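# Re-sync clamp's lower jaw and close both jaws on bar

## Task

The clamp has two jaws, each on its own rack, and both racks engage one common pinion. The lower jaw was reinstalled one or more teeth off, so the two jaws no longer arrive at the bar at the same moment. Opening the clamp fully lets the lower jaw come free of the pinion. Re-seat that jaw so it is correctly in step with the upper one, then close the clamp until both jaws bear on the bar.

## Robot and tools

Robot: two seven-joint arms, left_arm and right_arm, each ending in a two-finger parallel gripper. Bases sit near (-0.006, +0.309, 0) m for left_arm and (-0.040, -0.323, 0) m for right_arm, turned only slightly about z.

Scene frame: origin at table-top height halfway between the arms' nominal bases, +x pointing out over the table, +z up, left_arm on the +y side. Image left/right does not correspond to arm names. Gripper frame: fingers point along its +z; they open and close along its y. end_effector_position is the spot between the pads when shut; fingertips extend about 19 mm past it when closed, 6 mm when fully open.

The row (used by execute_actions and move): 16 numbers, each in [-1, 1], always all 16 even if one arm is idle. Order: left_arm dx, dy, dz, rx, ry, rz, left gripper position, left gripper speed, then those eight again for right_arm. The six pose numbers are an offset, not a pose: they are measured from that arm's Hand target as it stood when the action or move began, along that Hand target's own axes (not scene axes). Scale: 1.0 equals 0.6 m for dx, dy, dz and 180 degrees for rotation; rx, ry, rz form a single rotation vector. Rows inside one action or one move list do not build on each other; all count from the same start. A new call starts from the new Hand target, so sending the same offset twice moves twice as far. Six zeros re-request the current Hand target. Gripper position is absolute: +1 fully open (85 mm), 0 roughly 45 mm, -1 shut; the mapping is not exactly linear, so check position_measured_pct (about 50 minus 50 times the position number). Gripper speed: -1 about 20 mm/s, 0 about 85, +1 about 150; faster closes grip harder. Grippers begin open (+1). A 0 in a gripper slot is a real command, so resend the last values to leave a gripper unchanged.

execute_actions: actions is a list of actions; each action is a table of up to 15 rows, one row per 1/30 s step; a short table repeats its final row to fill 15 steps. cameras: list of names, ["all"], or [] for none; omitted means all when actions is empty, otherwise none. An empty actions list just reports state and images.

move: target is one row, or a list of up to 15 rows, all offsets from the same starting Hand targets. Each gripper follows a straight path with no obstacle avoidance, all paths ending together, capped at 10 s total. speed: top path speed in m/s, 0.002 to 0.5 (default 0.25), one value or one per target; turning is capped at twice that in rad/s and at most 0.873 rad/s. blend: corner rounding in metres for lists, 0 means stop at each point. blocking=false returns after about 0.5 s while the move continues. Gripper values in the first row go out immediately; gripper changes in later rows apply once everything has come to rest at that row. The extra move: line reports the ending (done, off_target, moving, held, fault) and limits (paced = pose clipped, held = steps withheld).

wait: seconds from 0 to 10; arms keep their last command. stop: brakes a running move (fingers keep moving). zoom_image: camera is one of cam_high, cam_low, cam_left_wrist, cam_right_wrist; region [x0, y0, x1, y1] in pixels of that camera's newest image, at most 504 by 504. clear_fault: arm is left_arm or right_arm; only after a result has reported a torque fault. finished_scene: scene is the integer of the current scene; call only when the clamp stays correct without the robot touching it.

Results: end_effector_position (m) and end_effector_quat_wxyz in scene frame; Hand target (the last commanded pose after clipping, where the next offsets start); Tool commands; joint positions, velocities ("within noise" when still) and torques; Flange force along the gripper's axes (biased, affected by acceleration and held weight; "no reading" possible); step readings for action calls. Gripper fields: position_measured_pct; object_status 0 moving, 1 blocked opening, 2 stopped on something short of the request (firm grip), 3 reached the request or pads met (empty or weak grip); motor_current_ma near 1000 when holding, near 0 in free air. A gripper often rests a little short of its Hand target; the next command re-requests it, and a remaining gap can be sent as an extra offset.

Controller behaviour: commanded orientation is clipped to 32 degrees from the measured one each step; big wrist turns can swing the elbow. A clearance check withholds commands that bring the arms too close together, but not finger opening/closing. To grip, request a position narrower than the part; to release, request a few mm wider than it.

Avoid: parts dropping, falling or being left off the table; fast contacts and slams; targets placed even a few mm beyond a firm contact (the arms are stiff and press hard); squeezing a part that rests on something; arms touching each other or one gripper closing on the other's fingers. Torque faults trigger at 104.5 N m (first four joints) or 51.3 N m (last three), or when a joint lags its plan by over 5 degrees, and need clear_fault. Long holds, stretched poses or pushing into unreachable targets heat motors: MOTOR HOT appears at 60 °C, and at 75 °C the arm sags in an OVER-TEMPERATURE FAULT for 30 to 60 s or more.

Each tool is called after "Emit:" as name(argument=value, ...), one argument or row to a line, values as JSON.

## Session

Emit:
execute_actions(
  actions=[],
)

Scene clock: 0.00 s.
left_arm: end_effector_position=(+0.5783, +0.2776, +0.3009) position_measured_pct=0.0 object_status=3 motor_current_ma=0 end_effector_quat_wxyz=(-0.085, +0.801, +0.411, +0.427) | right_arm: end_effector_position=(+0.1167, -0.0333, +0.1438) position_measured_pct=0.0 object_status=3 motor_current_ma=0 end_effector_quat_wxyz=(+0.427, +0.622, -0.656, -0.004)
Joint positions: left_arm=[0.323 0.422 0.105 1.742 -1.197 0.875 0.546] | right_arm=[-0.95 0.892 -0.147 1.402 -0.115 1.705 2.079]
Joint velocities: within noise
Joint torques (N m): no reading
Flange force (N): no reading
Hand target: left_arm +0.5783, +0.2776, +0.3009; -0.085, +0.801, +0.411, +0.427 | right_arm +0.1167, -0.0333, +0.1438; +0.427, +0.622, -0.656, -0.004
Tool commands: left_gripper/position=+1.0 left_gripper/speed=+1.0 right_gripper/position=+1.0 right_gripper/speed=+1.0

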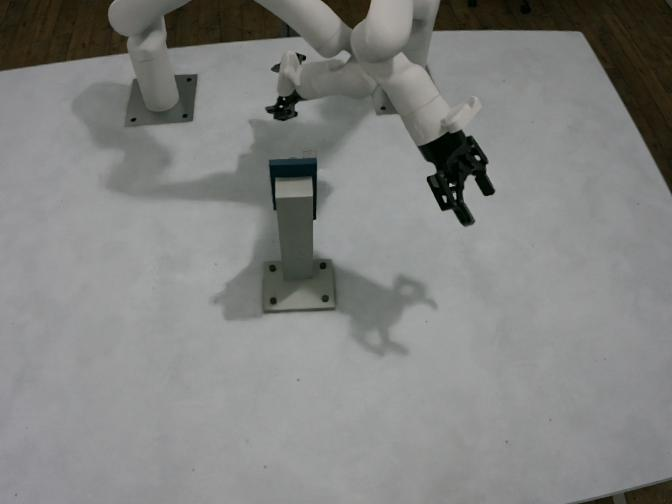

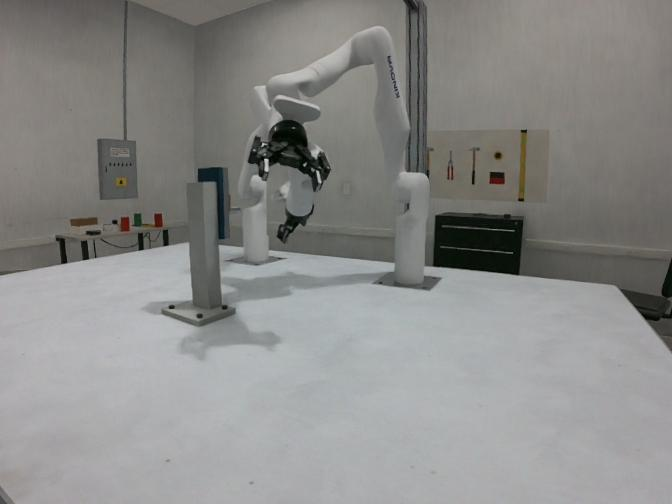

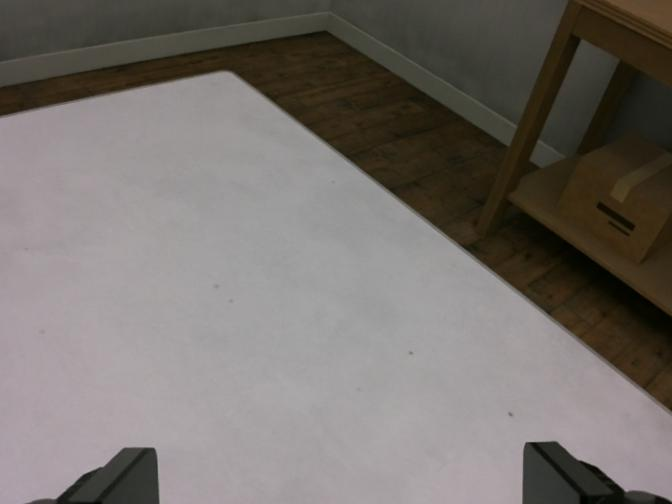

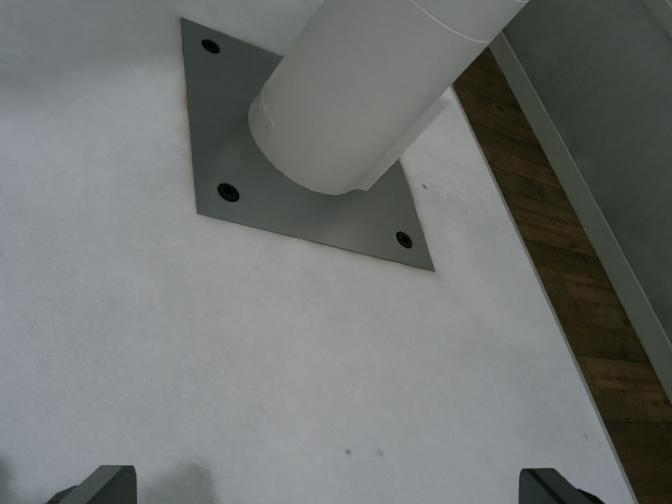

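Emit:
zoom_image(
  camera="cam_high",
  region=[220, 120, 380, 320],
)

Emit:
zoom_image(
  camera="cam_low",
  region=[140, 130, 320, 340],
)

Scaled by 2.520 from the camera's 672x504 image, which has a finer 960x720 frame.

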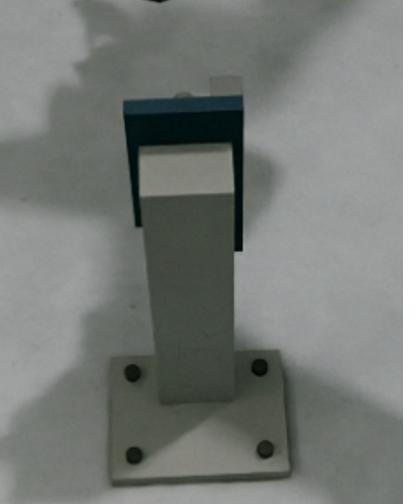

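Scaled by 2.400 from the camera's 672x504 image, which has a finer 960x720 frame.

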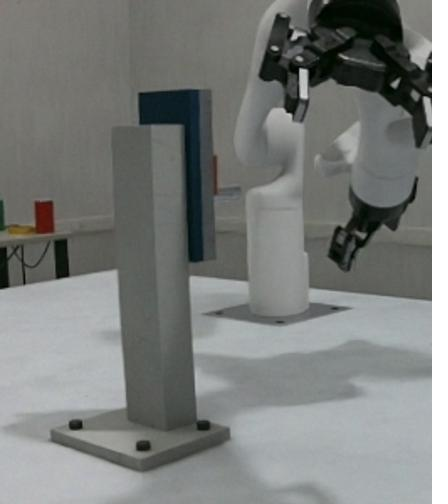

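Emit:
move(
  target=[0,0,0,0,0,0,1,1,0.2878,0.0358,-0.2850,0.5431,0.2573,-0.2470,1,1],
  speed=0.25,
  cameras=["all"],
)

Scene clock: 20.93 s.
left_arm: end_effector_position=(+0.5783, +0.2776, +0.3009) position_measured_pct=0.0 object_status=3 motor_current_ma=0 end_effector_quat_wxyz=(-0.085, +0.801, +0.411, +0.427) | right_arm: end_effector_position=(+0.2198, -0.0802, +0.3599) position_measured_pct=0.0 object_status=3 motor_current_ma=0 end_effector_quat_wxyz=(+0.000, +0.843, +0.000, +0.537)
Joint positions: left_arm=[0.323 0.422 0.105 1.742 -1.197 0.875 0.546] | right_arm=[-1.435 0.043 -0.387 2.279 1.128 1.427 2.379]
Joint torques (N m): left_arm=[0.64 -18.17 -1.12 -8.91 -2.09 0.85 -0.02] | right_arm=[0.27 -7.9 1.43 -6.72 1.83 2.61 0.08]
Flange force (N): left_arm=[0.1 1.2 1.6] | right_arm=[-3.6 1.6 0.6]
Hand target: left_arm +0.5783, +0.2776, +0.3009; -0.085, +0.801, +0.411, +0.427 | right_arm +0.2198, -0.0802, +0.3599; +0.000, +0.843, +0.000, +0.537
Off the commanded pose: left_arm 0.000 m, 0 deg | right_arm 0.000 m, 0 deg.
move: done
camera_calibration:
cam_right_wrist: T_world_to_cam=[[-0.0193443, -0.999804, 0.00413936, -0.0790546], [-0.402949, 0.00400712, -0.915214, 0.475618], [0.915018, -0.0193721, -0.402947, 0.0885815], [0, 0, 0, 1]] pos_world=[0.109067, -0.079229, 0.471313]

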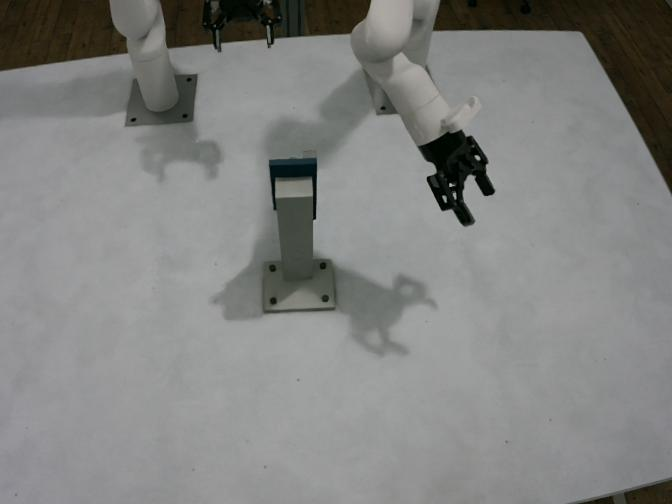

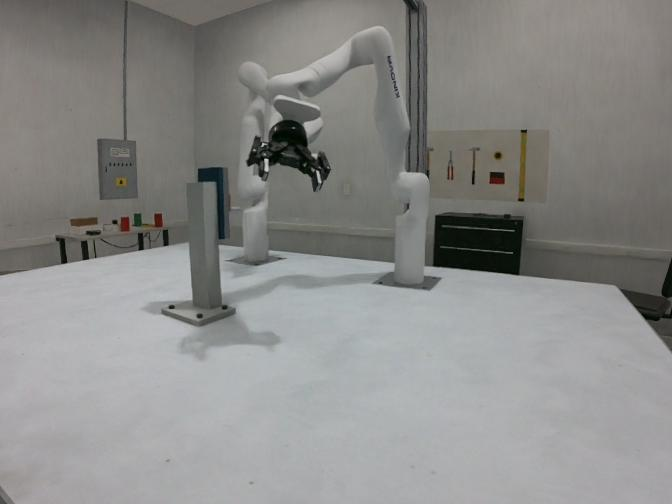

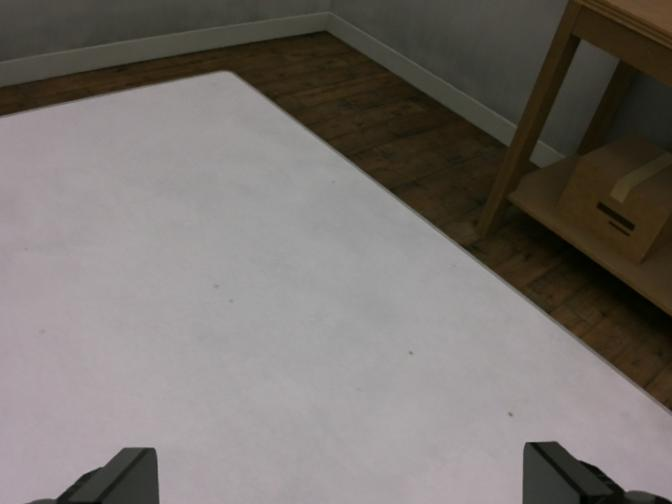

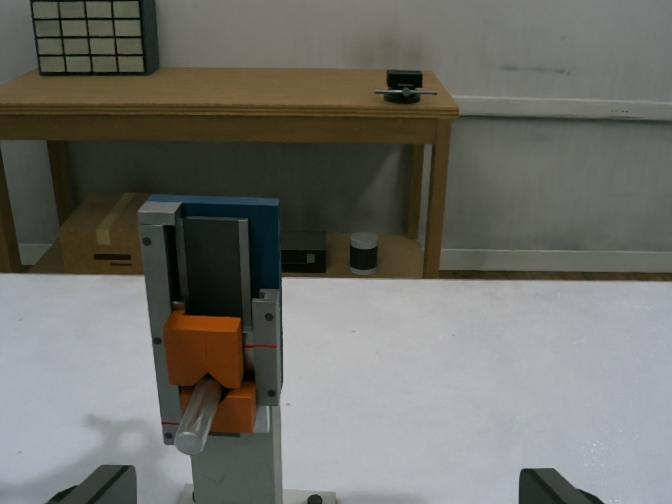

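Emit:
zoom_image(
  camera="cam_right_wrist",
  region=[100, 180, 340, 470],
)

Scaled by 1.738.

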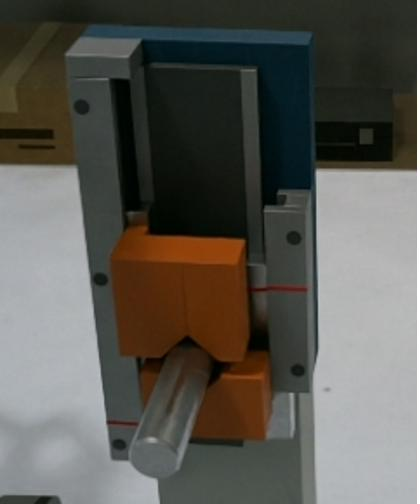

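Emit:
move(
  target=[-0.2718,-0.1743,-0.3075,-0.5429,0.0473,0.2922,1,1,-0.1248,-0.1,0.2055,0,0.1389,0,1,1],
  speed=0.25,
  cameras=["cam_high","cam_left_wrist","cam_right_wrist"],
)

Scene clock: 38.27 s.
left_arm: end_effector_position=(+0.3401, +0.1599, +0.2698) position_measured_pct=0.0 object_status=3 motor_current_ma=0 end_effector_quat_wxyz=(+0.340, +0.647, -0.396, +0.557) | right_arm: end_effector_position=(+0.2999, -0.0202, +0.2399) position_measured_pct=0.0 object_status=3 motor_current_ma=0 end_effector_quat_wxyz=(+0.000, +0.707, +0.000, +0.707)
Joint positions: left_arm=[-0.458 0.61 -0.227 2.531 -4.901 1.55 1.558] | right_arm=[-1.47 0.881 -0.18 2.323 1.597 1.711 1.52]
Joint torques (N m): left_arm=[0.6 -12.55 0.3 0.25 -0.33 3.09 0.22] | right_arm=[0.32 -16.49 3.04 -0.15 -0.25 3.54 0.03]
Flange force (N): left_arm=[-5.4 1.0 1.8] | right_arm=[-2.8 2.0 -2.0]
Hand target: left_arm +0.3401, +0.1599, +0.2698; +0.340, +0.647, -0.396, +0.557 | right_arm +0.2999, -0.0202, +0.2399; +0.000, +0.707, +0.000, +0.707
Off the commanded pose: left_arm 0.000 m, 0 deg | right_arm 0.000 m, 0 deg.
move: done
camera_calibration:
cam_left_wrist: T_world_to_cam=[[-0.891621, -0.452424, -0.0180248, 0.38225], [-0.0589947, 0.15555, -0.986065, 0.317684], [0.448923, -0.878133, -0.165382, 0.181879], [0, 0, 0, 1]] pos_world=[0.277914, 0.283238, 0.350226]
cam_right_wrist: T_world_to_cam=[[-0.0194828, -0.999801, -0.00422699, -0.0149105], [0.02164, 0.00380512, -0.999759, 0.290889], [0.999576, -0.0195696, 0.0215616, -0.159173], [0, 0, 0, 1]] pos_world=[0.15252, -0.0191294, 0.294188]
Images, in order (width x height): cam_high 672x504, cam_left_wrist 672x504, cam_right_wrist 672x504.

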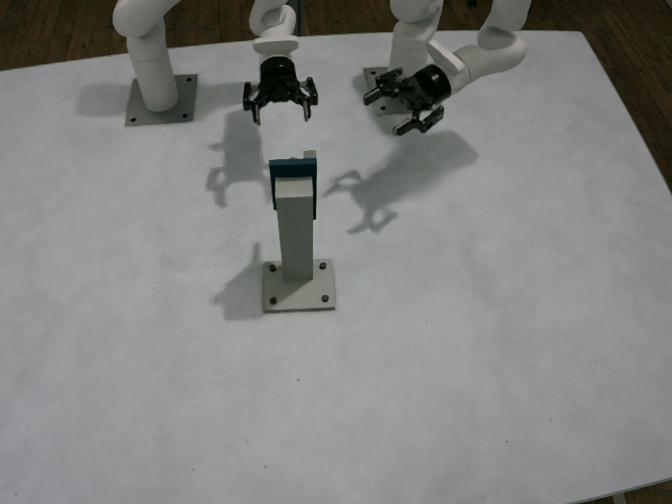

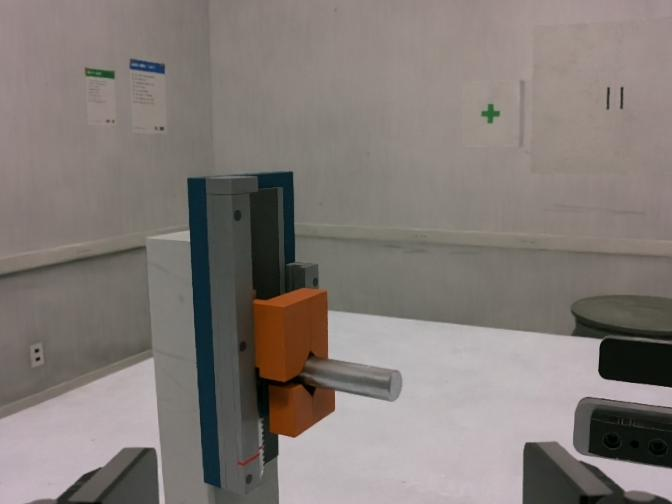

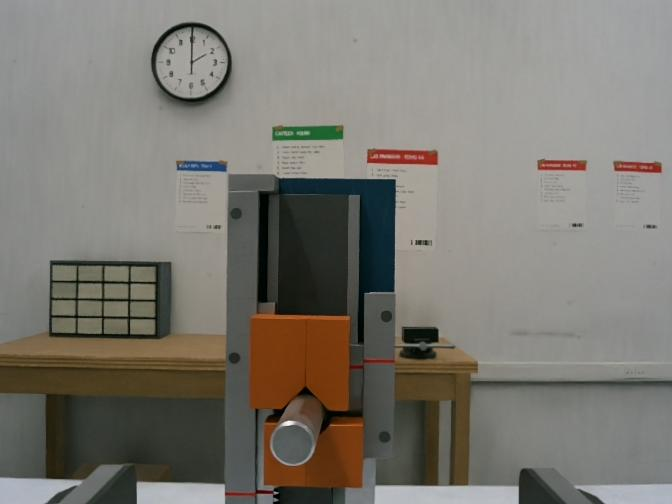

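Emit:
zoom_image(
  camera="cam_right_wrist",
  region=[200, 160, 420, 504],
)

Emit:
zoom_image(
  camera="cam_left_wrist",
  region=[160, 160, 420, 504],
)

Scaled by 1.465.

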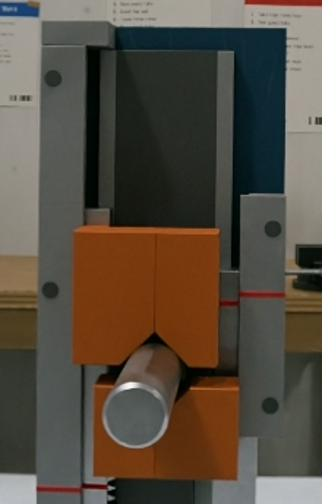

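Scaled by 1.465.

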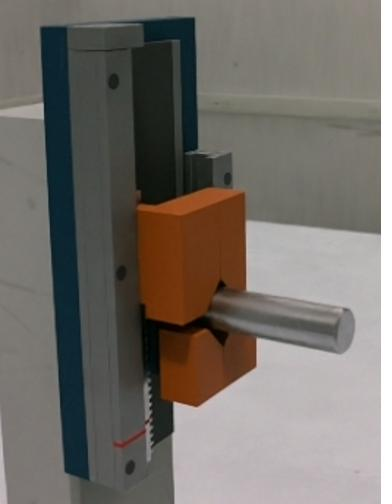

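Emit:
move(
  target=[0,0,0,0,0,0,1,1,-0.065,-0.0083,0.1617,0,0,0,1,1],
  speed=0.15,
  cameras=["cam_left_wrist","cam_right_wrist"],
)

Scene clock: 48.17 s.
left_arm: end_effector_position=(+0.3401, +0.1599, +0.2698) position_measured_pct=0.0 object_status=3 motor_current_ma=0 end_effector_quat_wxyz=(+0.340, +0.647, -0.396, +0.557) | right_arm: end_effector_position=(+0.3969, -0.0153, +0.2009) position_measured_pct=0.0 object_status=3 motor_current_ma=0 end_effector_quat_wxyz=(+0.000, +0.707, +0.000, +0.707)
Joint positions: left_arm=[-0.458 0.61 -0.227 2.531 -4.901 1.55 1.558] | right_arm=[-1.269 0.992 -0.049 2.213 1.891 1.629 1.524]
Joint torques (N m): left_arm=[0.62 -12.76 0.38 -0.04 -0.49 3.06 0] | right_arm=[0.35 -18.77 3.52 -0.63 -0.11 3.6 0.03]
Flange force (N): left_arm=[-5.3 1.1 2.4] | right_arm=[-3.6 0.1 -1.8]
Hand target: left_arm +0.3401, +0.1599, +0.2698; +0.340, +0.647, -0.396, +0.557 | right_arm +0.3969, -0.0153, +0.2009; +0.000, +0.707, +0.000, +0.707
Off the commanded pose: left_arm 0.000 m, 0 deg | right_arm 0.000 m, 0 deg.
move: done
camera_calibration:
cam_left_wrist: T_world_to_cam=[[-0.891626, -0.452411, -0.0181126, 0.382278], [-0.0589156, 0.155591, -0.986063, 0.31765], [0.448923, -0.878132, -0.165383, 0.181879], [0, 0, 0, 1]] pos_world=[0.277914, 0.283237, 0.350226]
cam_right_wrist: T_world_to_cam=[[-0.0194828, -0.999801, -0.00422699, -0.00828654], [0.02164, 0.00380512, -0.999759, 0.249781], [0.999576, -0.0195696, 0.0215616, -0.255195], [0, 0, 0, 1]] pos_world=[0.24952, -0.0142294, 0.255188]
Images, in order (width x height): cam_left_wrist 672x504, cam_right_wrist 672x504.

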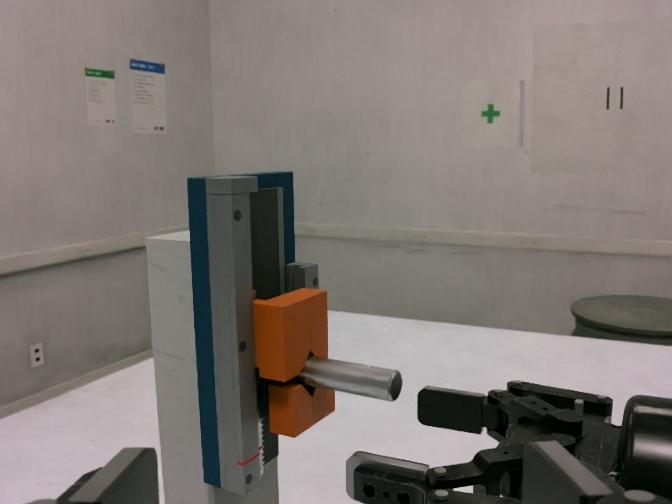

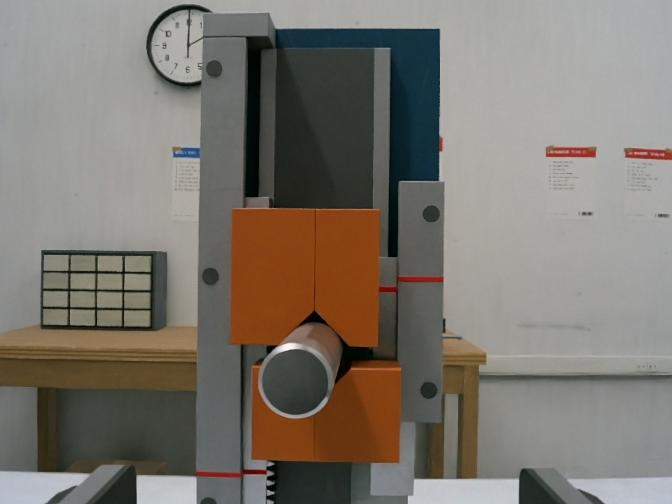

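Emit:
zoom_image(
  camera="cam_right_wrist",
  region=[190, 170, 450, 504],
)

Emit:
zoom_image(
  camera="cam_left_wrist",
  region=[220, 270, 350, 490],
)

Scaled by 1.509.

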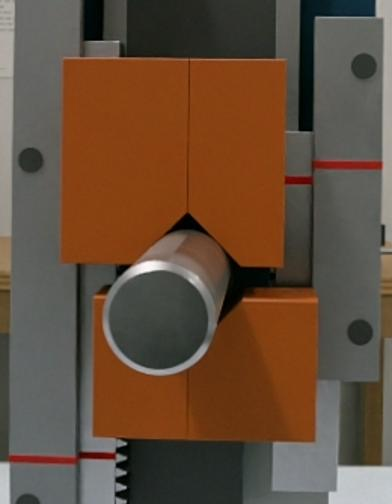

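Scaled by 2.291.

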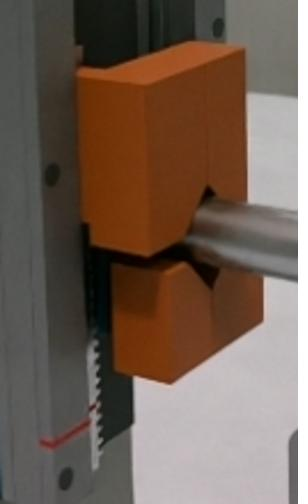

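Emit:
execute_actions(
  actions=[],
  cameras=["cam_high"],
)

Emit:
zoom_image(
  camera="cam_high",
  region=[260, 145, 330, 205],
)

Scene clock: 69.07 s.
left_arm: end_effector_position=(+0.3401, +0.1599, +0.2698) position_measured_pct=0.0 object_status=3 motor_current_ma=0 end_effector_quat_wxyz=(+0.340, +0.647, -0.396, +0.557) | right_arm: end_effector_position=(+0.3969, -0.0153, +0.2009) position_measured_pct=0.0 object_status=3 motor_current_ma=0 end_effector_quat_wxyz=(+0.000, +0.707, +0.000, +0.707)
Joint positions: left_arm=[-0.458 0.61 -0.227 2.531 -4.901 1.55 1.558] | right_arm=[-1.269 0.992 -0.049 2.213 1.891 1.629 1.524]
Joint velocities: within noise
Joint torques (N m): left_arm=[0.67 -12.72 0.25 0 -0.46 3.07 0.01] | right_arm=[0.41 -18.66 3.75 -0.89 -0.29 3.54 0]
Flange force (N): left_arm=[-5.2 1.1 2.3] | right_arm=[-3.0 0.8 -2.0]
Hand target: left_arm +0.3401, +0.1599, +0.2698; +0.340, +0.647, -0.396, +0.557 | right_arm +0.3969, -0.0153, +0.2009; +0.000, +0.707, +0.000, +0.707
Tool commands: left_gripper/position=+1.0 left_gripper/speed=+1.0 right_gripper/position=+1.0 right_gripper/speed=+1.0
Off the commanded pose: left_arm 0.000 m, 0 deg | right_arm 0.000 m, 0 deg.
Images, in order (width x height): cam_high 672x504.

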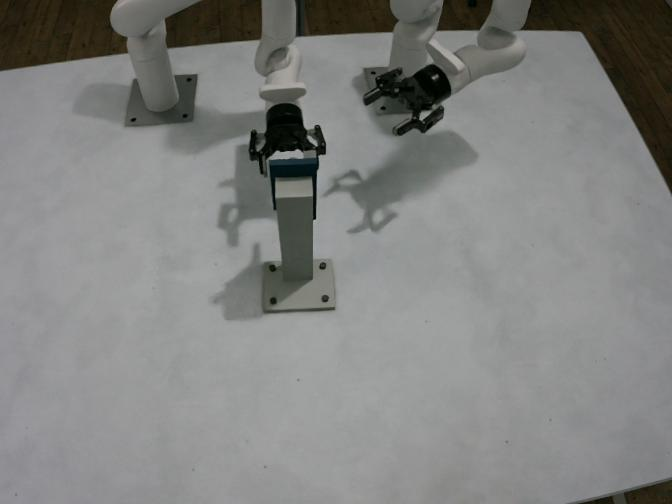

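Scaled by 7.200 from the camera's 672x504 image, which has a finer 960x720 frame.

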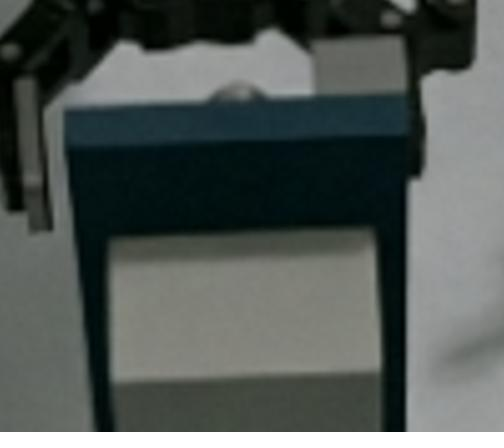

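Emit:
move(
  target=[
    [0,0,0,0,0,0,1,1,0.0318,0,-0.1615,0,0,0,1,1],
    [0,0,0,0,0,0,1,1,0.2152,-0.0155,-0.0448,-0.0179,-0.1944,0.0056,1,1],
    [0,0,0,0,0,0,1,1,0.1463,-0.0125,0.0185,-0.0179,-0.1944,0.0056,1,1],
  ],
  speed=[0.2,0.2,0.12],
  blend=[0.03,0.02,0],
  cameras=["cam_left_wrist","cam_right_wrist"],
)

Scene clock: 90.97 s.
left_arm: end_effector_position=(+0.3401, +0.1599, +0.2698) position_measured_pct=0.0 object_status=3 motor_current_ma=0 end_effector_quat_wxyz=(+0.340, +0.647, -0.396, +0.557) | right_arm: end_effector_position=(+0.4080, -0.0078, +0.2887) position_measured_pct=0.0 object_status=3 motor_current_ma=0 end_effector_quat_wxyz=(+0.013, +0.887, -0.026, +0.461)
Joint positions: left_arm=[-0.458 0.61 -0.227 2.531 -4.901 1.55 1.558] | right_arm=[-0.995 0.369 -0.208 1.939 1.344 0.97 2.612]
Joint torques (N m): left_arm=[0.58 -12.72 0.33 0.01 -0.46 3.05 0.02] | right_arm=[0.54 -16.21 1.68 -7.86 1.48 1.91 0.2]
Flange force (N): left_arm=[-5.2 1.0 2.4] | right_arm=[-3.4 -0.4 1.7]
Hand target: left_arm +0.3401, +0.1599, +0.2698; +0.340, +0.647, -0.396, +0.557 | right_arm +0.4081, -0.0078, +0.2887; +0.013, +0.887, -0.026, +0.461
Off the commanded pose: left_arm 0.000 m, 0 deg | right_arm 0.000 m, 0 deg.
move: done
camera_calibration:
cam_left_wrist: T_world_to_cam=[[-0.891626, -0.452411, -0.0181126, 0.382278], [-0.0589156, 0.155591, -0.986063, 0.31765], [0.448923, -0.878132, -0.165383, 0.181879], [0, 0, 0, 1]] pos_world=[0.277914, 0.283237, 0.350226]
cam_right_wrist: T_world_to_cam=[[-0.0761271, -0.997071, 0.00736571, 0.0195949], [-0.554616, 0.0362041, -0.831318, 0.52402], [0.828617, -0.067371, -0.555748, -0.0319727], [0, 0, 0, 1]] pos_world=[0.318614, -0.00158821, 0.417714]
Images, in order (width x height): cam_left_wrist 672x504, cam_right_wrist 672x504.

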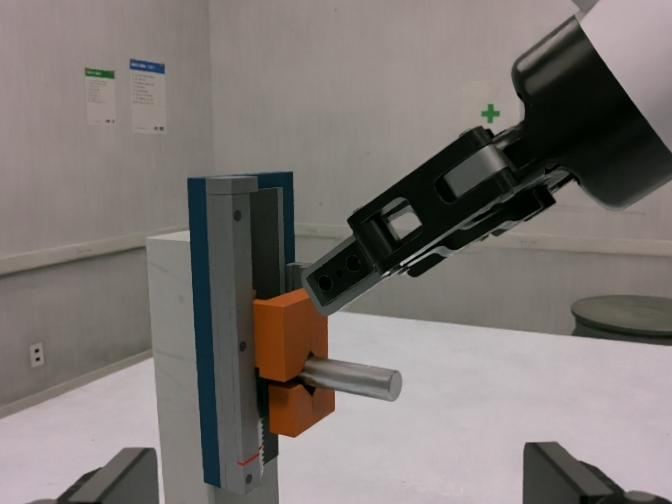

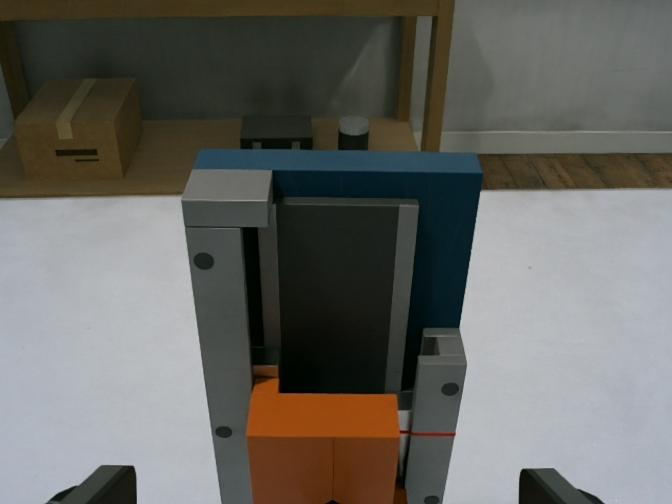

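Emit:
zoom_image(
  camera="cam_right_wrist",
  region=[170, 130, 500, 504],
)

Scaled by 1.348.

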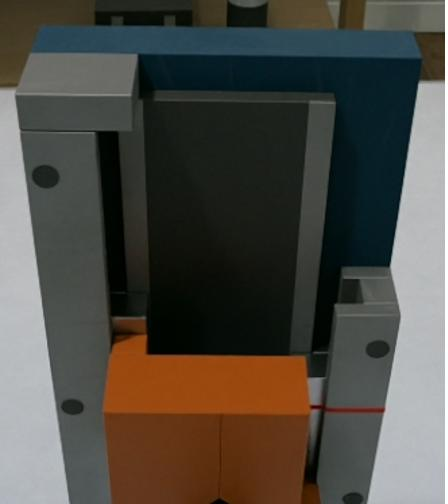

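Emit:
move(
  target=[0,0,0,0,0,0,1,1,-0.004,-0.0013,0.072,-0.0037,0,0.0026,1,1],
  speed=0.08,
  cameras=["cam_left_wrist","cam_right_wrist"],
)

Scene clock: 103.27 s.
left_arm: end_effector_position=(+0.3401, +0.1599, +0.2698) position_measured_pct=0.0 object_status=3 motor_current_ma=0 end_effector_quat_wxyz=(+0.340, +0.647, -0.396, +0.557) | right_arm: end_effector_position=(+0.4420, -0.0090, +0.2620) position_measured_pct=0.0 object_status=3 motor_current_ma=0 end_effector_quat_wxyz=(+0.017, +0.886, -0.032, +0.461)
Joint positions: left_arm=[-0.458 0.61 -0.227 2.531 -4.901 1.55 1.558] | right_arm=[-0.953 0.452 -0.174 1.912 1.42 0.914 2.56]
Joint torques (N m): left_arm=[0.65 -12.76 0.32 0.01 -0.48 3.06 0.01] | right_arm=[0.61 -17.43 1.91 -7.8 1.5 2.1 0.03]
Flange force (N): left_arm=[-5.4 1.0 2.4] | right_arm=[-2.6 -0.1 1.0]
Hand target: left_arm +0.3401, +0.1599, +0.2698; +0.340, +0.647, -0.396, +0.557 | right_arm +0.4420, -0.0090, +0.2619; +0.017, +0.886, -0.032, +0.461
Off the commanded pose: left_arm 0.000 m, 0 deg | right_arm 0.000 m, 0 deg.
move: done
camera_calibration:
cam_left_wrist: T_world_to_cam=[[-0.891626, -0.452411, -0.0181126, 0.382278], [-0.0589156, 0.155591, -0.986063, 0.31765], [0.448923, -0.878132, -0.165383, 0.181879], [0, 0, 0, 1]] pos_world=[0.277914, 0.283237, 0.350226]
cam_right_wrist: T_world_to_cam=[[-0.0902837, -0.995889, 0.00737102, 0.0273827], [-0.554037, 0.044074, -0.831324, 0.520412], [0.827582, -0.0791389, -0.555739, -0.0747033], [0, 0, 0, 1]] pos_world=[0.352623, -0.00157854, 0.390914]
Images, in order (width x height): cam_left_wrist 672x504, cam_right_wrist 672x504.

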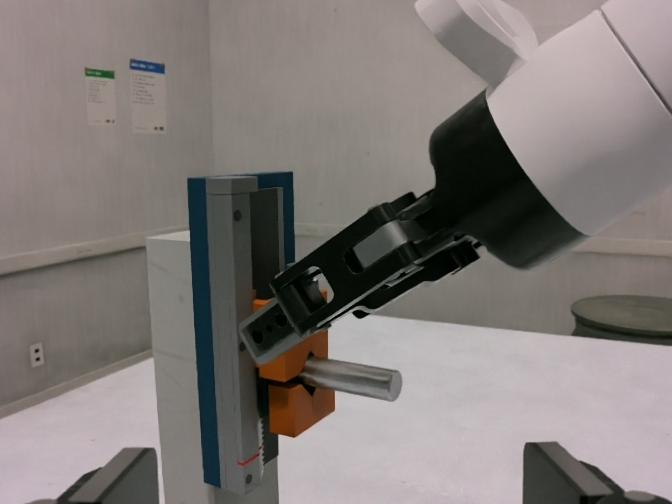

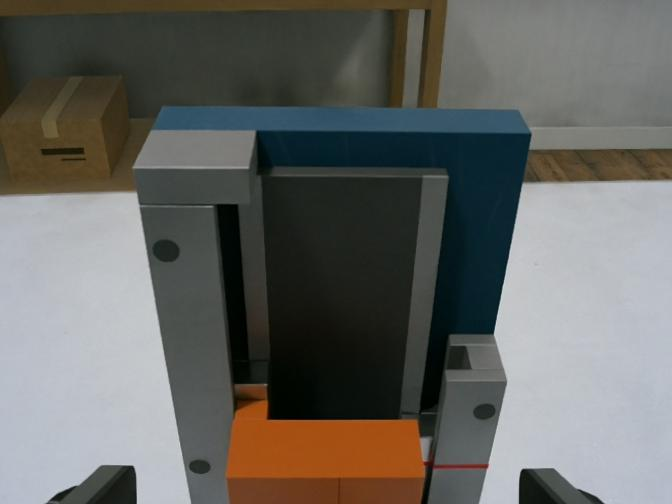

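Emit:
move(
  target=[0,0,0,0,0,0,1,1,0,0,0,0,0,0,-0.05,-1],
  cameras=["cam_right_wrist"],
)

Scene clock: 107.63 s.
left_arm: end_effector_position=(+0.3401, +0.1599, +0.2698) position_measured_pct=0.0 object_status=3 motor_current_ma=0 end_effector_quat_wxyz=(+0.340, +0.647, -0.396, +0.557) | right_arm: end_effector_position=(+0.4421, -0.0089, +0.2620) position_measured_pct=52.4 object_status=3 motor_current_ma=30 end_effector_quat_wxyz=(+0.017, +0.886, -0.032, +0.461)
Joint positions: left_arm=[-0.458 0.61 -0.227 2.531 -4.901 1.55 1.558] | right_arm=[-0.953 0.452 -0.174 1.912 1.421 0.914 2.56]
Joint torques (N m): left_arm=[0.6 -12.74 0.34 0 -0.46 3.07 0.02] | right_arm=[3.4 -16.78 4.13 -5.39 0.54 3.33 -0.01]
Flange force (N): left_arm=[-5.3 1.1 2.4] | right_arm=[-1.7 -6.6 0.2]
Hand target: left_arm +0.3401, +0.1599, +0.2698; +0.340, +0.647, -0.396, +0.557 | right_arm +0.4421, -0.0090, +0.2620; +0.017, +0.886, -0.032, +0.461
Off the commanded pose: left_arm 0.000 m, 0 deg | right_arm 0.000 m, 0 deg.
move: done
camera_calibration:
cam_right_wrist: T_world_to_cam=[[-0.0901807, -0.9959, 0.0071697, 0.0275332], [-0.553967, 0.0441777, -0.831365, 0.520538], [0.82764, -0.0789449, -0.55568, -0.0747659], [0, 0, 0, 1]] pos_world=[0.352723, -0.0014783, 0.391014]
Images, in order (width x height): cam_right_wrist 672x504.

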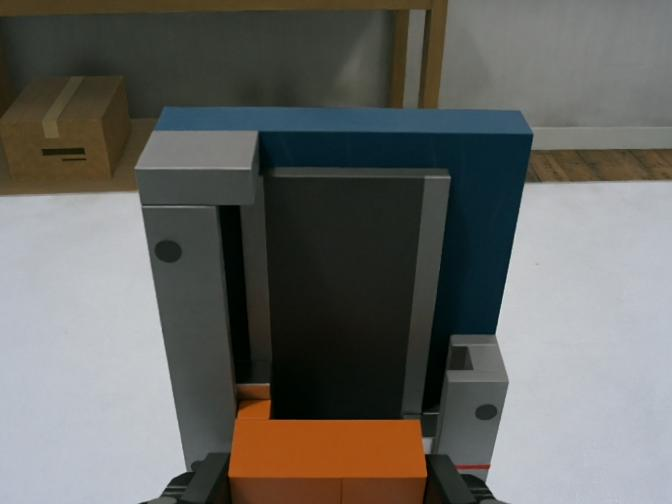

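Emit:
move(
  target=[0,0,0,0,0,0,1,1,0,-0.0008,0,0,0,0,-0.05,-1],
)

Emit:
move(
  target=[0,0,0,0,0,0,1,1,0,0,0,0,0,0,-0.08,-1],
)

Scene clock: 111.43 s.
left_arm: end_effector_position=(+0.3401, +0.1599, +0.2698) position_measured_pct=0.0 object_status=3 motor_current_ma=0 end_effector_quat_wxyz=(+0.340, +0.647, -0.396, +0.557) | right_arm: end_effector_position=(+0.4421, -0.0086, +0.2619) position_measured_pct=52.4 object_status=3 motor_current_ma=30 end_effector_quat_wxyz=(+0.017, +0.886, -0.032, +0.461)
Joint positions: left_arm=[-0.458 0.61 -0.227 2.531 -4.901 1.55 1.558] | right_arm=[-0.953 0.453 -0.174 1.911 1.42 0.915 2.561]
Joint torques (N m): left_arm=[0.57 -12.73 0.36 -0.04 -0.47 3.02 0.01] | right_arm=[1.35 -17.53 2.5 -7.27 1.38 2.35 0.02]
Flange force (N): left_arm=[-5.2 1.1 2.4] | right_arm=[-2.6 -2.2 0.8]
Hand target: left_arm +0.3401, +0.1599, +0.2698; +0.340, +0.647, -0.396, +0.557 | right_arm +0.4421, -0.0085, +0.2619; +0.017, +0.886, -0.032, +0.461
Off the commanded pose: left_arm 0.000 m, 0 deg | right_arm 0.000 m, 0 deg.
move: done

Scene clock: 111.93 s.
left_arm: end_effector_position=(+0.3401, +0.1599, +0.2698) position_measured_pct=0.0 object_status=3 motor_current_ma=0 end_effector_quat_wxyz=(+0.340, +0.647, -0.396, +0.557) | right_arm: end_effector_position=(+0.4421, -0.0085, +0.2620) position_measured_pct=53.2 object_status=0 motor_current_ma=450 end_effector_quat_wxyz=(+0.017, +0.886, -0.032, +0.461)
Joint positions: left_arm=[-0.458 0.61 -0.227 2.531 -4.901 1.55 1.558] | right_arm=[-0.953 0.453 -0.174 1.911 1.42 0.915 2.561]
Joint torques (N m): left_arm=[0.59 -12.73 0.29 -0.03 -0.47 3.03 0.01] | right_arm=[3.35 -14.91 3.98 -7.68 1.67 1.89 -0.01]
Flange force (N): left_arm=[-5.2 1.1 2.5] | right_arm=[-3.1 -0.5 -8.7]
Hand target: left_arm +0.3401, +0.1599, +0.2698; +0.340, +0.647, -0.396, +0.557 | right_arm +0.4421, -0.0085, +0.2619; +0.017, +0.886, -0.032, +0.461
Off the commanded pose: left_arm 0.000 m, 0 deg | right_arm 0.000 m, 0 deg.
move: done

Emit:
wait(
  seconds=1.3,
)

Scene clock: 113.90 s.
left_arm: end_effector_position=(+0.3401, +0.1599, +0.2698) position_measured_pct=0.0 object_status=3 motor_current_ma=0 end_effector_quat_wxyz=(+0.340, +0.647, -0.396, +0.557) | right_arm: end_effector_position=(+0.4421, -0.0085, +0.2619) position_measured_pct=53.7 object_status=3 motor_current_ma=760 end_effector_quat_wxyz=(+0.017, +0.886, -0.032, +0.461)
Joint positions: left_arm=[-0.458 0.61 -0.227 2.531 -4.901 1.55 1.558] | right_arm=[-0.953 0.453 -0.174 1.911 1.42 0.915 2.561]
Joint torques (N m): left_arm=[0.6 -12.74 0.37 0.02 -0.46 3.05 0] | right_arm=[4.12 -13.63 4.3 -8.05 1.88 1.51 0]
Flange force (N): left_arm=[-5.2 1.0 2.3] | right_arm=[-3.4 0.9 -13.3]
Hand target: left_arm +0.3401, +0.1599, +0.2698; +0.340, +0.647, -0.396, +0.557 | right_arm +0.4421, -0.0085, +0.2620; +0.017, +0.886, -0.032, +0.461
Tool commands: left_gripper/position=+1.0 left_gripper/speed=+1.0 right_gripper/position=-0.08 right_gripper/speed=-1.0
Off the commanded pose: left_arm 0.000 m, 0 deg | right_arm 0.000 m, 0 deg.
wait: 1.30 s; at rest from the start

Emit:
move(
  target=[0,0,0,0,0,0,1,1,0.0041,0,-0.0029,0,0,0,-0.08,-1],
  speed=0.02,
  cameras=["cam_left_wrist","cam_right_wrist"],
)

Scene clock: 116.40 s.
left_arm: end_effector_position=(+0.3401, +0.1599, +0.2698) position_measured_pct=0.0 object_status=3 motor_current_ma=0 end_effector_quat_wxyz=(+0.340, +0.647, -0.396, +0.557) | right_arm: end_effector_position=(+0.4421, -0.0085, +0.2649) position_measured_pct=53.7 object_status=3 motor_current_ma=760 end_effector_quat_wxyz=(+0.017, +0.886, -0.032, +0.461)
Joint positions: left_arm=[-0.458 0.61 -0.227 2.531 -4.901 1.55 1.558] | right_arm=[-0.953 0.447 -0.175 1.907 1.412 0.916 2.572]
Joint torques (N m): left_arm=[0.63 -12.73 0.32 -0.08 -0.47 3.01 0.02] | right_arm=[2.06 -18.77 3.22 -8.85 2.06 2.71 0.11]
Flange force (N): left_arm=[-5.3 1.3 2.4] | right_arm=[-6.8 -1.2 0.1]
Hand target: left_arm +0.3401, +0.1599, +0.2698; +0.340, +0.647, -0.396, +0.557 | right_arm +0.4421, -0.0085, +0.2650; +0.017, +0.886, -0.032, +0.461
Off the commanded pose: left_arm 0.000 m, 0 deg | right_arm 0.000 m, 0 deg.
move: done
camera_calibration:
cam_left_wrist: T_world_to_cam=[[-0.891626, -0.452411, -0.0181126, 0.382278], [-0.0589156, 0.155591, -0.986063, 0.31765], [0.448923, -0.878132, -0.165383, 0.181879], [0, 0, 0, 1]] pos_world=[0.277914, 0.283237, 0.350226]
cam_right_wrist: T_world_to_cam=[[-0.0902837, -0.995889, 0.00737102, 0.0278675], [-0.554037, 0.044074, -0.831324, 0.52294], [0.827582, -0.0791389, -0.555739, -0.0730793], [0, 0, 0, 1]] pos_world=[0.352723, -0.00107854, 0.393914]
Images, in order (width x height): cam_left_wrist 672x504, cam_right_wrist 672x504.

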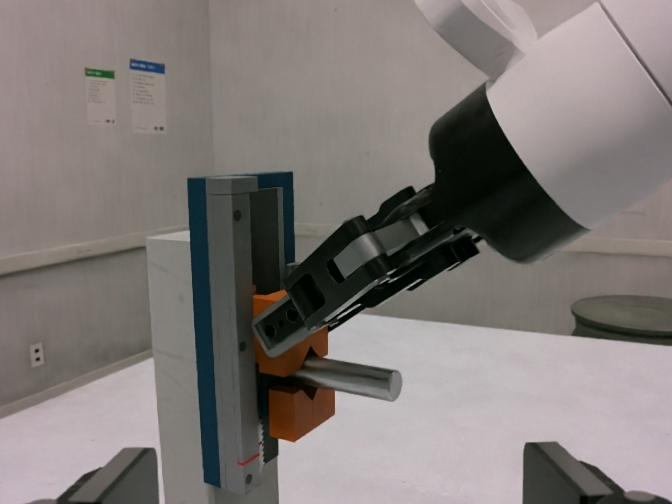

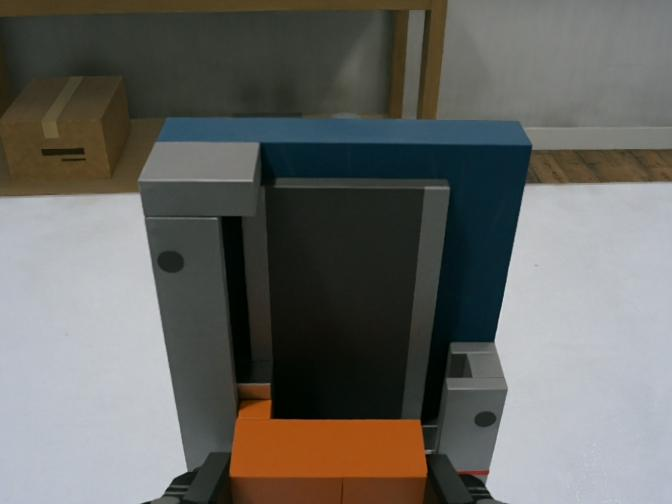

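Emit:
move(
  target=[-0.1933,-0.0275,0.2005,-0.0019,0.048,0,-1,0,0,0,0,0,0,0,-0.08,-1],
  speed=0.15,
  cameras=["cam_left_wrist"],
)

Scene clock: 128.93 s.
left_arm: end_effector_position=(+0.4012, +0.0771, +0.1372) position_measured_pct=98.7 object_status=0 motor_current_ma=770 end_effector_quat_wxyz=(+0.370, +0.602, -0.371, +0.603) | right_arm: end_effector_position=(+0.4421, -0.0085, +0.2650) position_measured_pct=53.7 object_status=3 motor_current_ma=760 end_effector_quat_wxyz=(+0.017, +0.886, -0.032, +0.461)
Joint positions: left_arm=[-0.243 1.232 0.001 2.327 -4.523 1.653 1.16] | right_arm=[-0.953 0.447 -0.175 1.907 1.412 0.916 2.572]
Joint torques (N m): left_arm=[0.54 -17.17 2.41 2.5 -1.53 2.87 0.01] | right_arm=[1.98 -18.85 3.27 -8.78 2.13 2.66 -0.04]
Flange force (N): left_arm=[-2.3 2.8 0.9] | right_arm=[-6.0 -1.8 0.0]
Hand target: left_arm +0.4012, +0.0771, +0.1371; +0.370, +0.602, -0.371, +0.603 | right_arm +0.4421, -0.0085, +0.2650; +0.017, +0.886, -0.032, +0.461
Off the commanded pose: left_arm 0.000 m, 0 deg | right_arm 0.000 m, 0 deg.
move: done
camera_calibration:
cam_left_wrist: T_world_to_cam=[[-0.893097, -0.449502, -0.0180326, 0.397244], [0.009205, 0.0218165, -0.99972, 0.18826], [0.44977, -0.893013, -0.0153466, 0.0400119], [0, 0, 0, 1]] pos_world=[0.335049, 0.210186, 0.195984]
Images, in order (width x height): cam_left_wrist 672x504.

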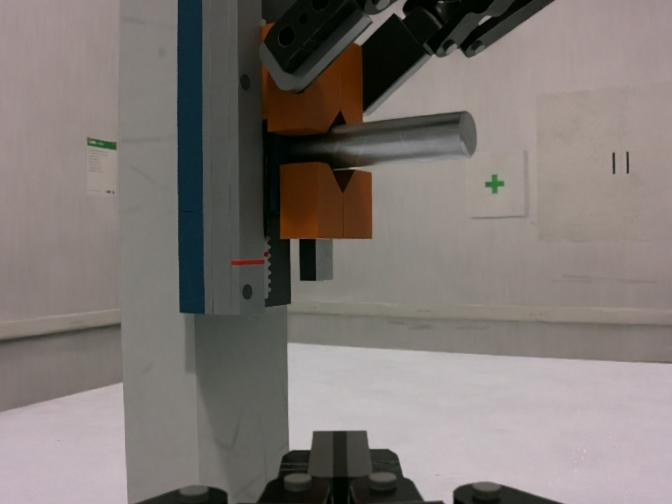

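Emit:
move(
  target=[0,0.0037,0.1495,0,0,0,-1,0,0,0,0,0,0,0,-0.08,-1],
  speed=0.15,
  cameras=["cam_left_wrist"],
)

Emit:
move(
  target=[0,0,0,0,0,0,-1,0,0.01365,0,-0.00957,0,0,0,-0.08,-1],
  speed=0.03,
  cameras=["cam_left_wrist","cam_right_wrist"],
)

Scene clock: 132.93 s.
left_arm: end_effector_position=(+0.4397, -0.0040, +0.1372) position_measured_pct=98.7 object_status=3 motor_current_ma=950 end_effector_quat_wxyz=(+0.370, +0.602, -0.371, +0.603) | right_arm: end_effector_position=(+0.4421, -0.0085, +0.2650) position_measured_pct=53.7 object_status=3 motor_current_ma=760 end_effector_quat_wxyz=(+0.017, +0.886, -0.032, +0.461)
Joint positions: left_arm=[-0.064 1.209 0.146 2.226 -4.257 1.574 1.251] | right_arm=[-0.953 0.447 -0.175 1.907 1.412 0.916 2.572]
Joint torques (N m): left_arm=[0.64 -18.57 3.09 0.84 -1.43 3.01 0] | right_arm=[1.97 -18.88 3.24 -8.83 2.13 2.68 -0.01]
Flange force (N): left_arm=[-1.9 2.2 0.8] | right_arm=[-6.2 -1.6 0.1]
Hand target: left_arm +0.4397, -0.0040, +0.1372; +0.370, +0.602, -0.371, +0.603 | right_arm +0.4421, -0.0085, +0.2650; +0.017, +0.886, -0.032, +0.461
Off the commanded pose: left_arm 0.000 m, 0 deg | right_arm 0.000 m, 0 deg.
move: done
camera_calibration:
cam_left_wrist: T_world_to_cam=[[-0.893116, -0.44946, -0.0181212, 0.395238], [0.00928535, 0.0218555, -0.999718, 0.189637], [0.44973, -0.893033, -0.0153461, -0.0496208], [0, 0, 0, 1]] pos_world=[0.373549, 0.129186, 0.195984]
Images, in order (width x height): cam_left_wrist 672x504.

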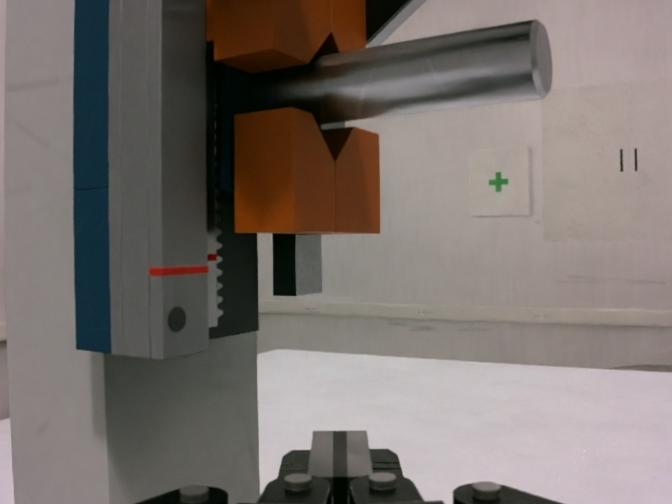

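Scene clock: 133.73 s.
left_arm: end_effector_position=(+0.4397, -0.0040, +0.1372) position_measured_pct=98.7 object_status=3 motor_current_ma=950 end_effector_quat_wxyz=(+0.370, +0.602, -0.371, +0.603) | right_arm: end_effector_position=(+0.4421, -0.0086, +0.2749) position_measured_pct=53.7 object_status=3 motor_current_ma=760 end_effector_quat_wxyz=(+0.017, +0.886, -0.032, +0.461)
Joint positions: left_arm=[-0.064 1.209 0.146 2.226 -4.257 1.574 1.251] | right_arm=[-0.949 0.43 -0.178 1.894 1.388 0.921 2.61]
Joint torques (N m): left_arm=[0.63 -18.62 3.06 0.85 -1.34 2.92 0.01] | right_arm=[1.97 -18.78 3.3 -8.97 2.27 2.59 0.21]
Flange force (N): left_arm=[-2.2 2.3 0.5] | right_arm=[-6.8 -1.7 0.3]
Hand target: left_arm +0.4397, -0.0040, +0.1372; +0.370, +0.602, -0.371, +0.603 | right_arm +0.4421, -0.0086, +0.2750; +0.017, +0.886, -0.032, +0.461
Off the commanded pose: left_arm 0.000 m, 0 deg | right_arm 0.000 m, 0 deg.
move: done
camera_calibration:
cam_left_wrist: T_world_to_cam=[[-0.893158, -0.449382, -0.0180312, 0.395181], [0.0092069, 0.0218142, -0.99972, 0.189674], [0.44965, -0.893073, -0.0153461, -0.0496751], [0, 0, 0, 1]] pos_world=[0.373549, 0.129086, 0.195984]
cam_right_wrist: T_world_to_cam=[[-0.0902837, -0.995889, 0.00737102, 0.0277938], [-0.554037, 0.044074, -0.831324, 0.531253], [0.827582, -0.0791389, -0.555739, -0.0675219], [0, 0, 0, 1]] pos_world=[0.352723, -0.00107854, 0.403914]
Images, in order (width x height): cam_left_wrist 672x504, cam_right_wrist 672x504.

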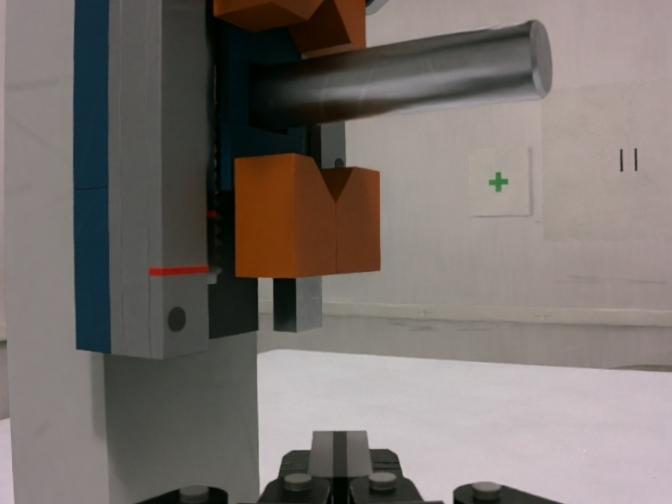

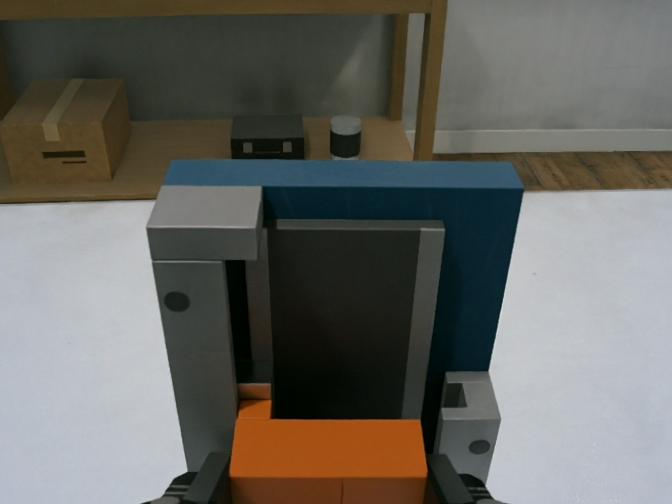

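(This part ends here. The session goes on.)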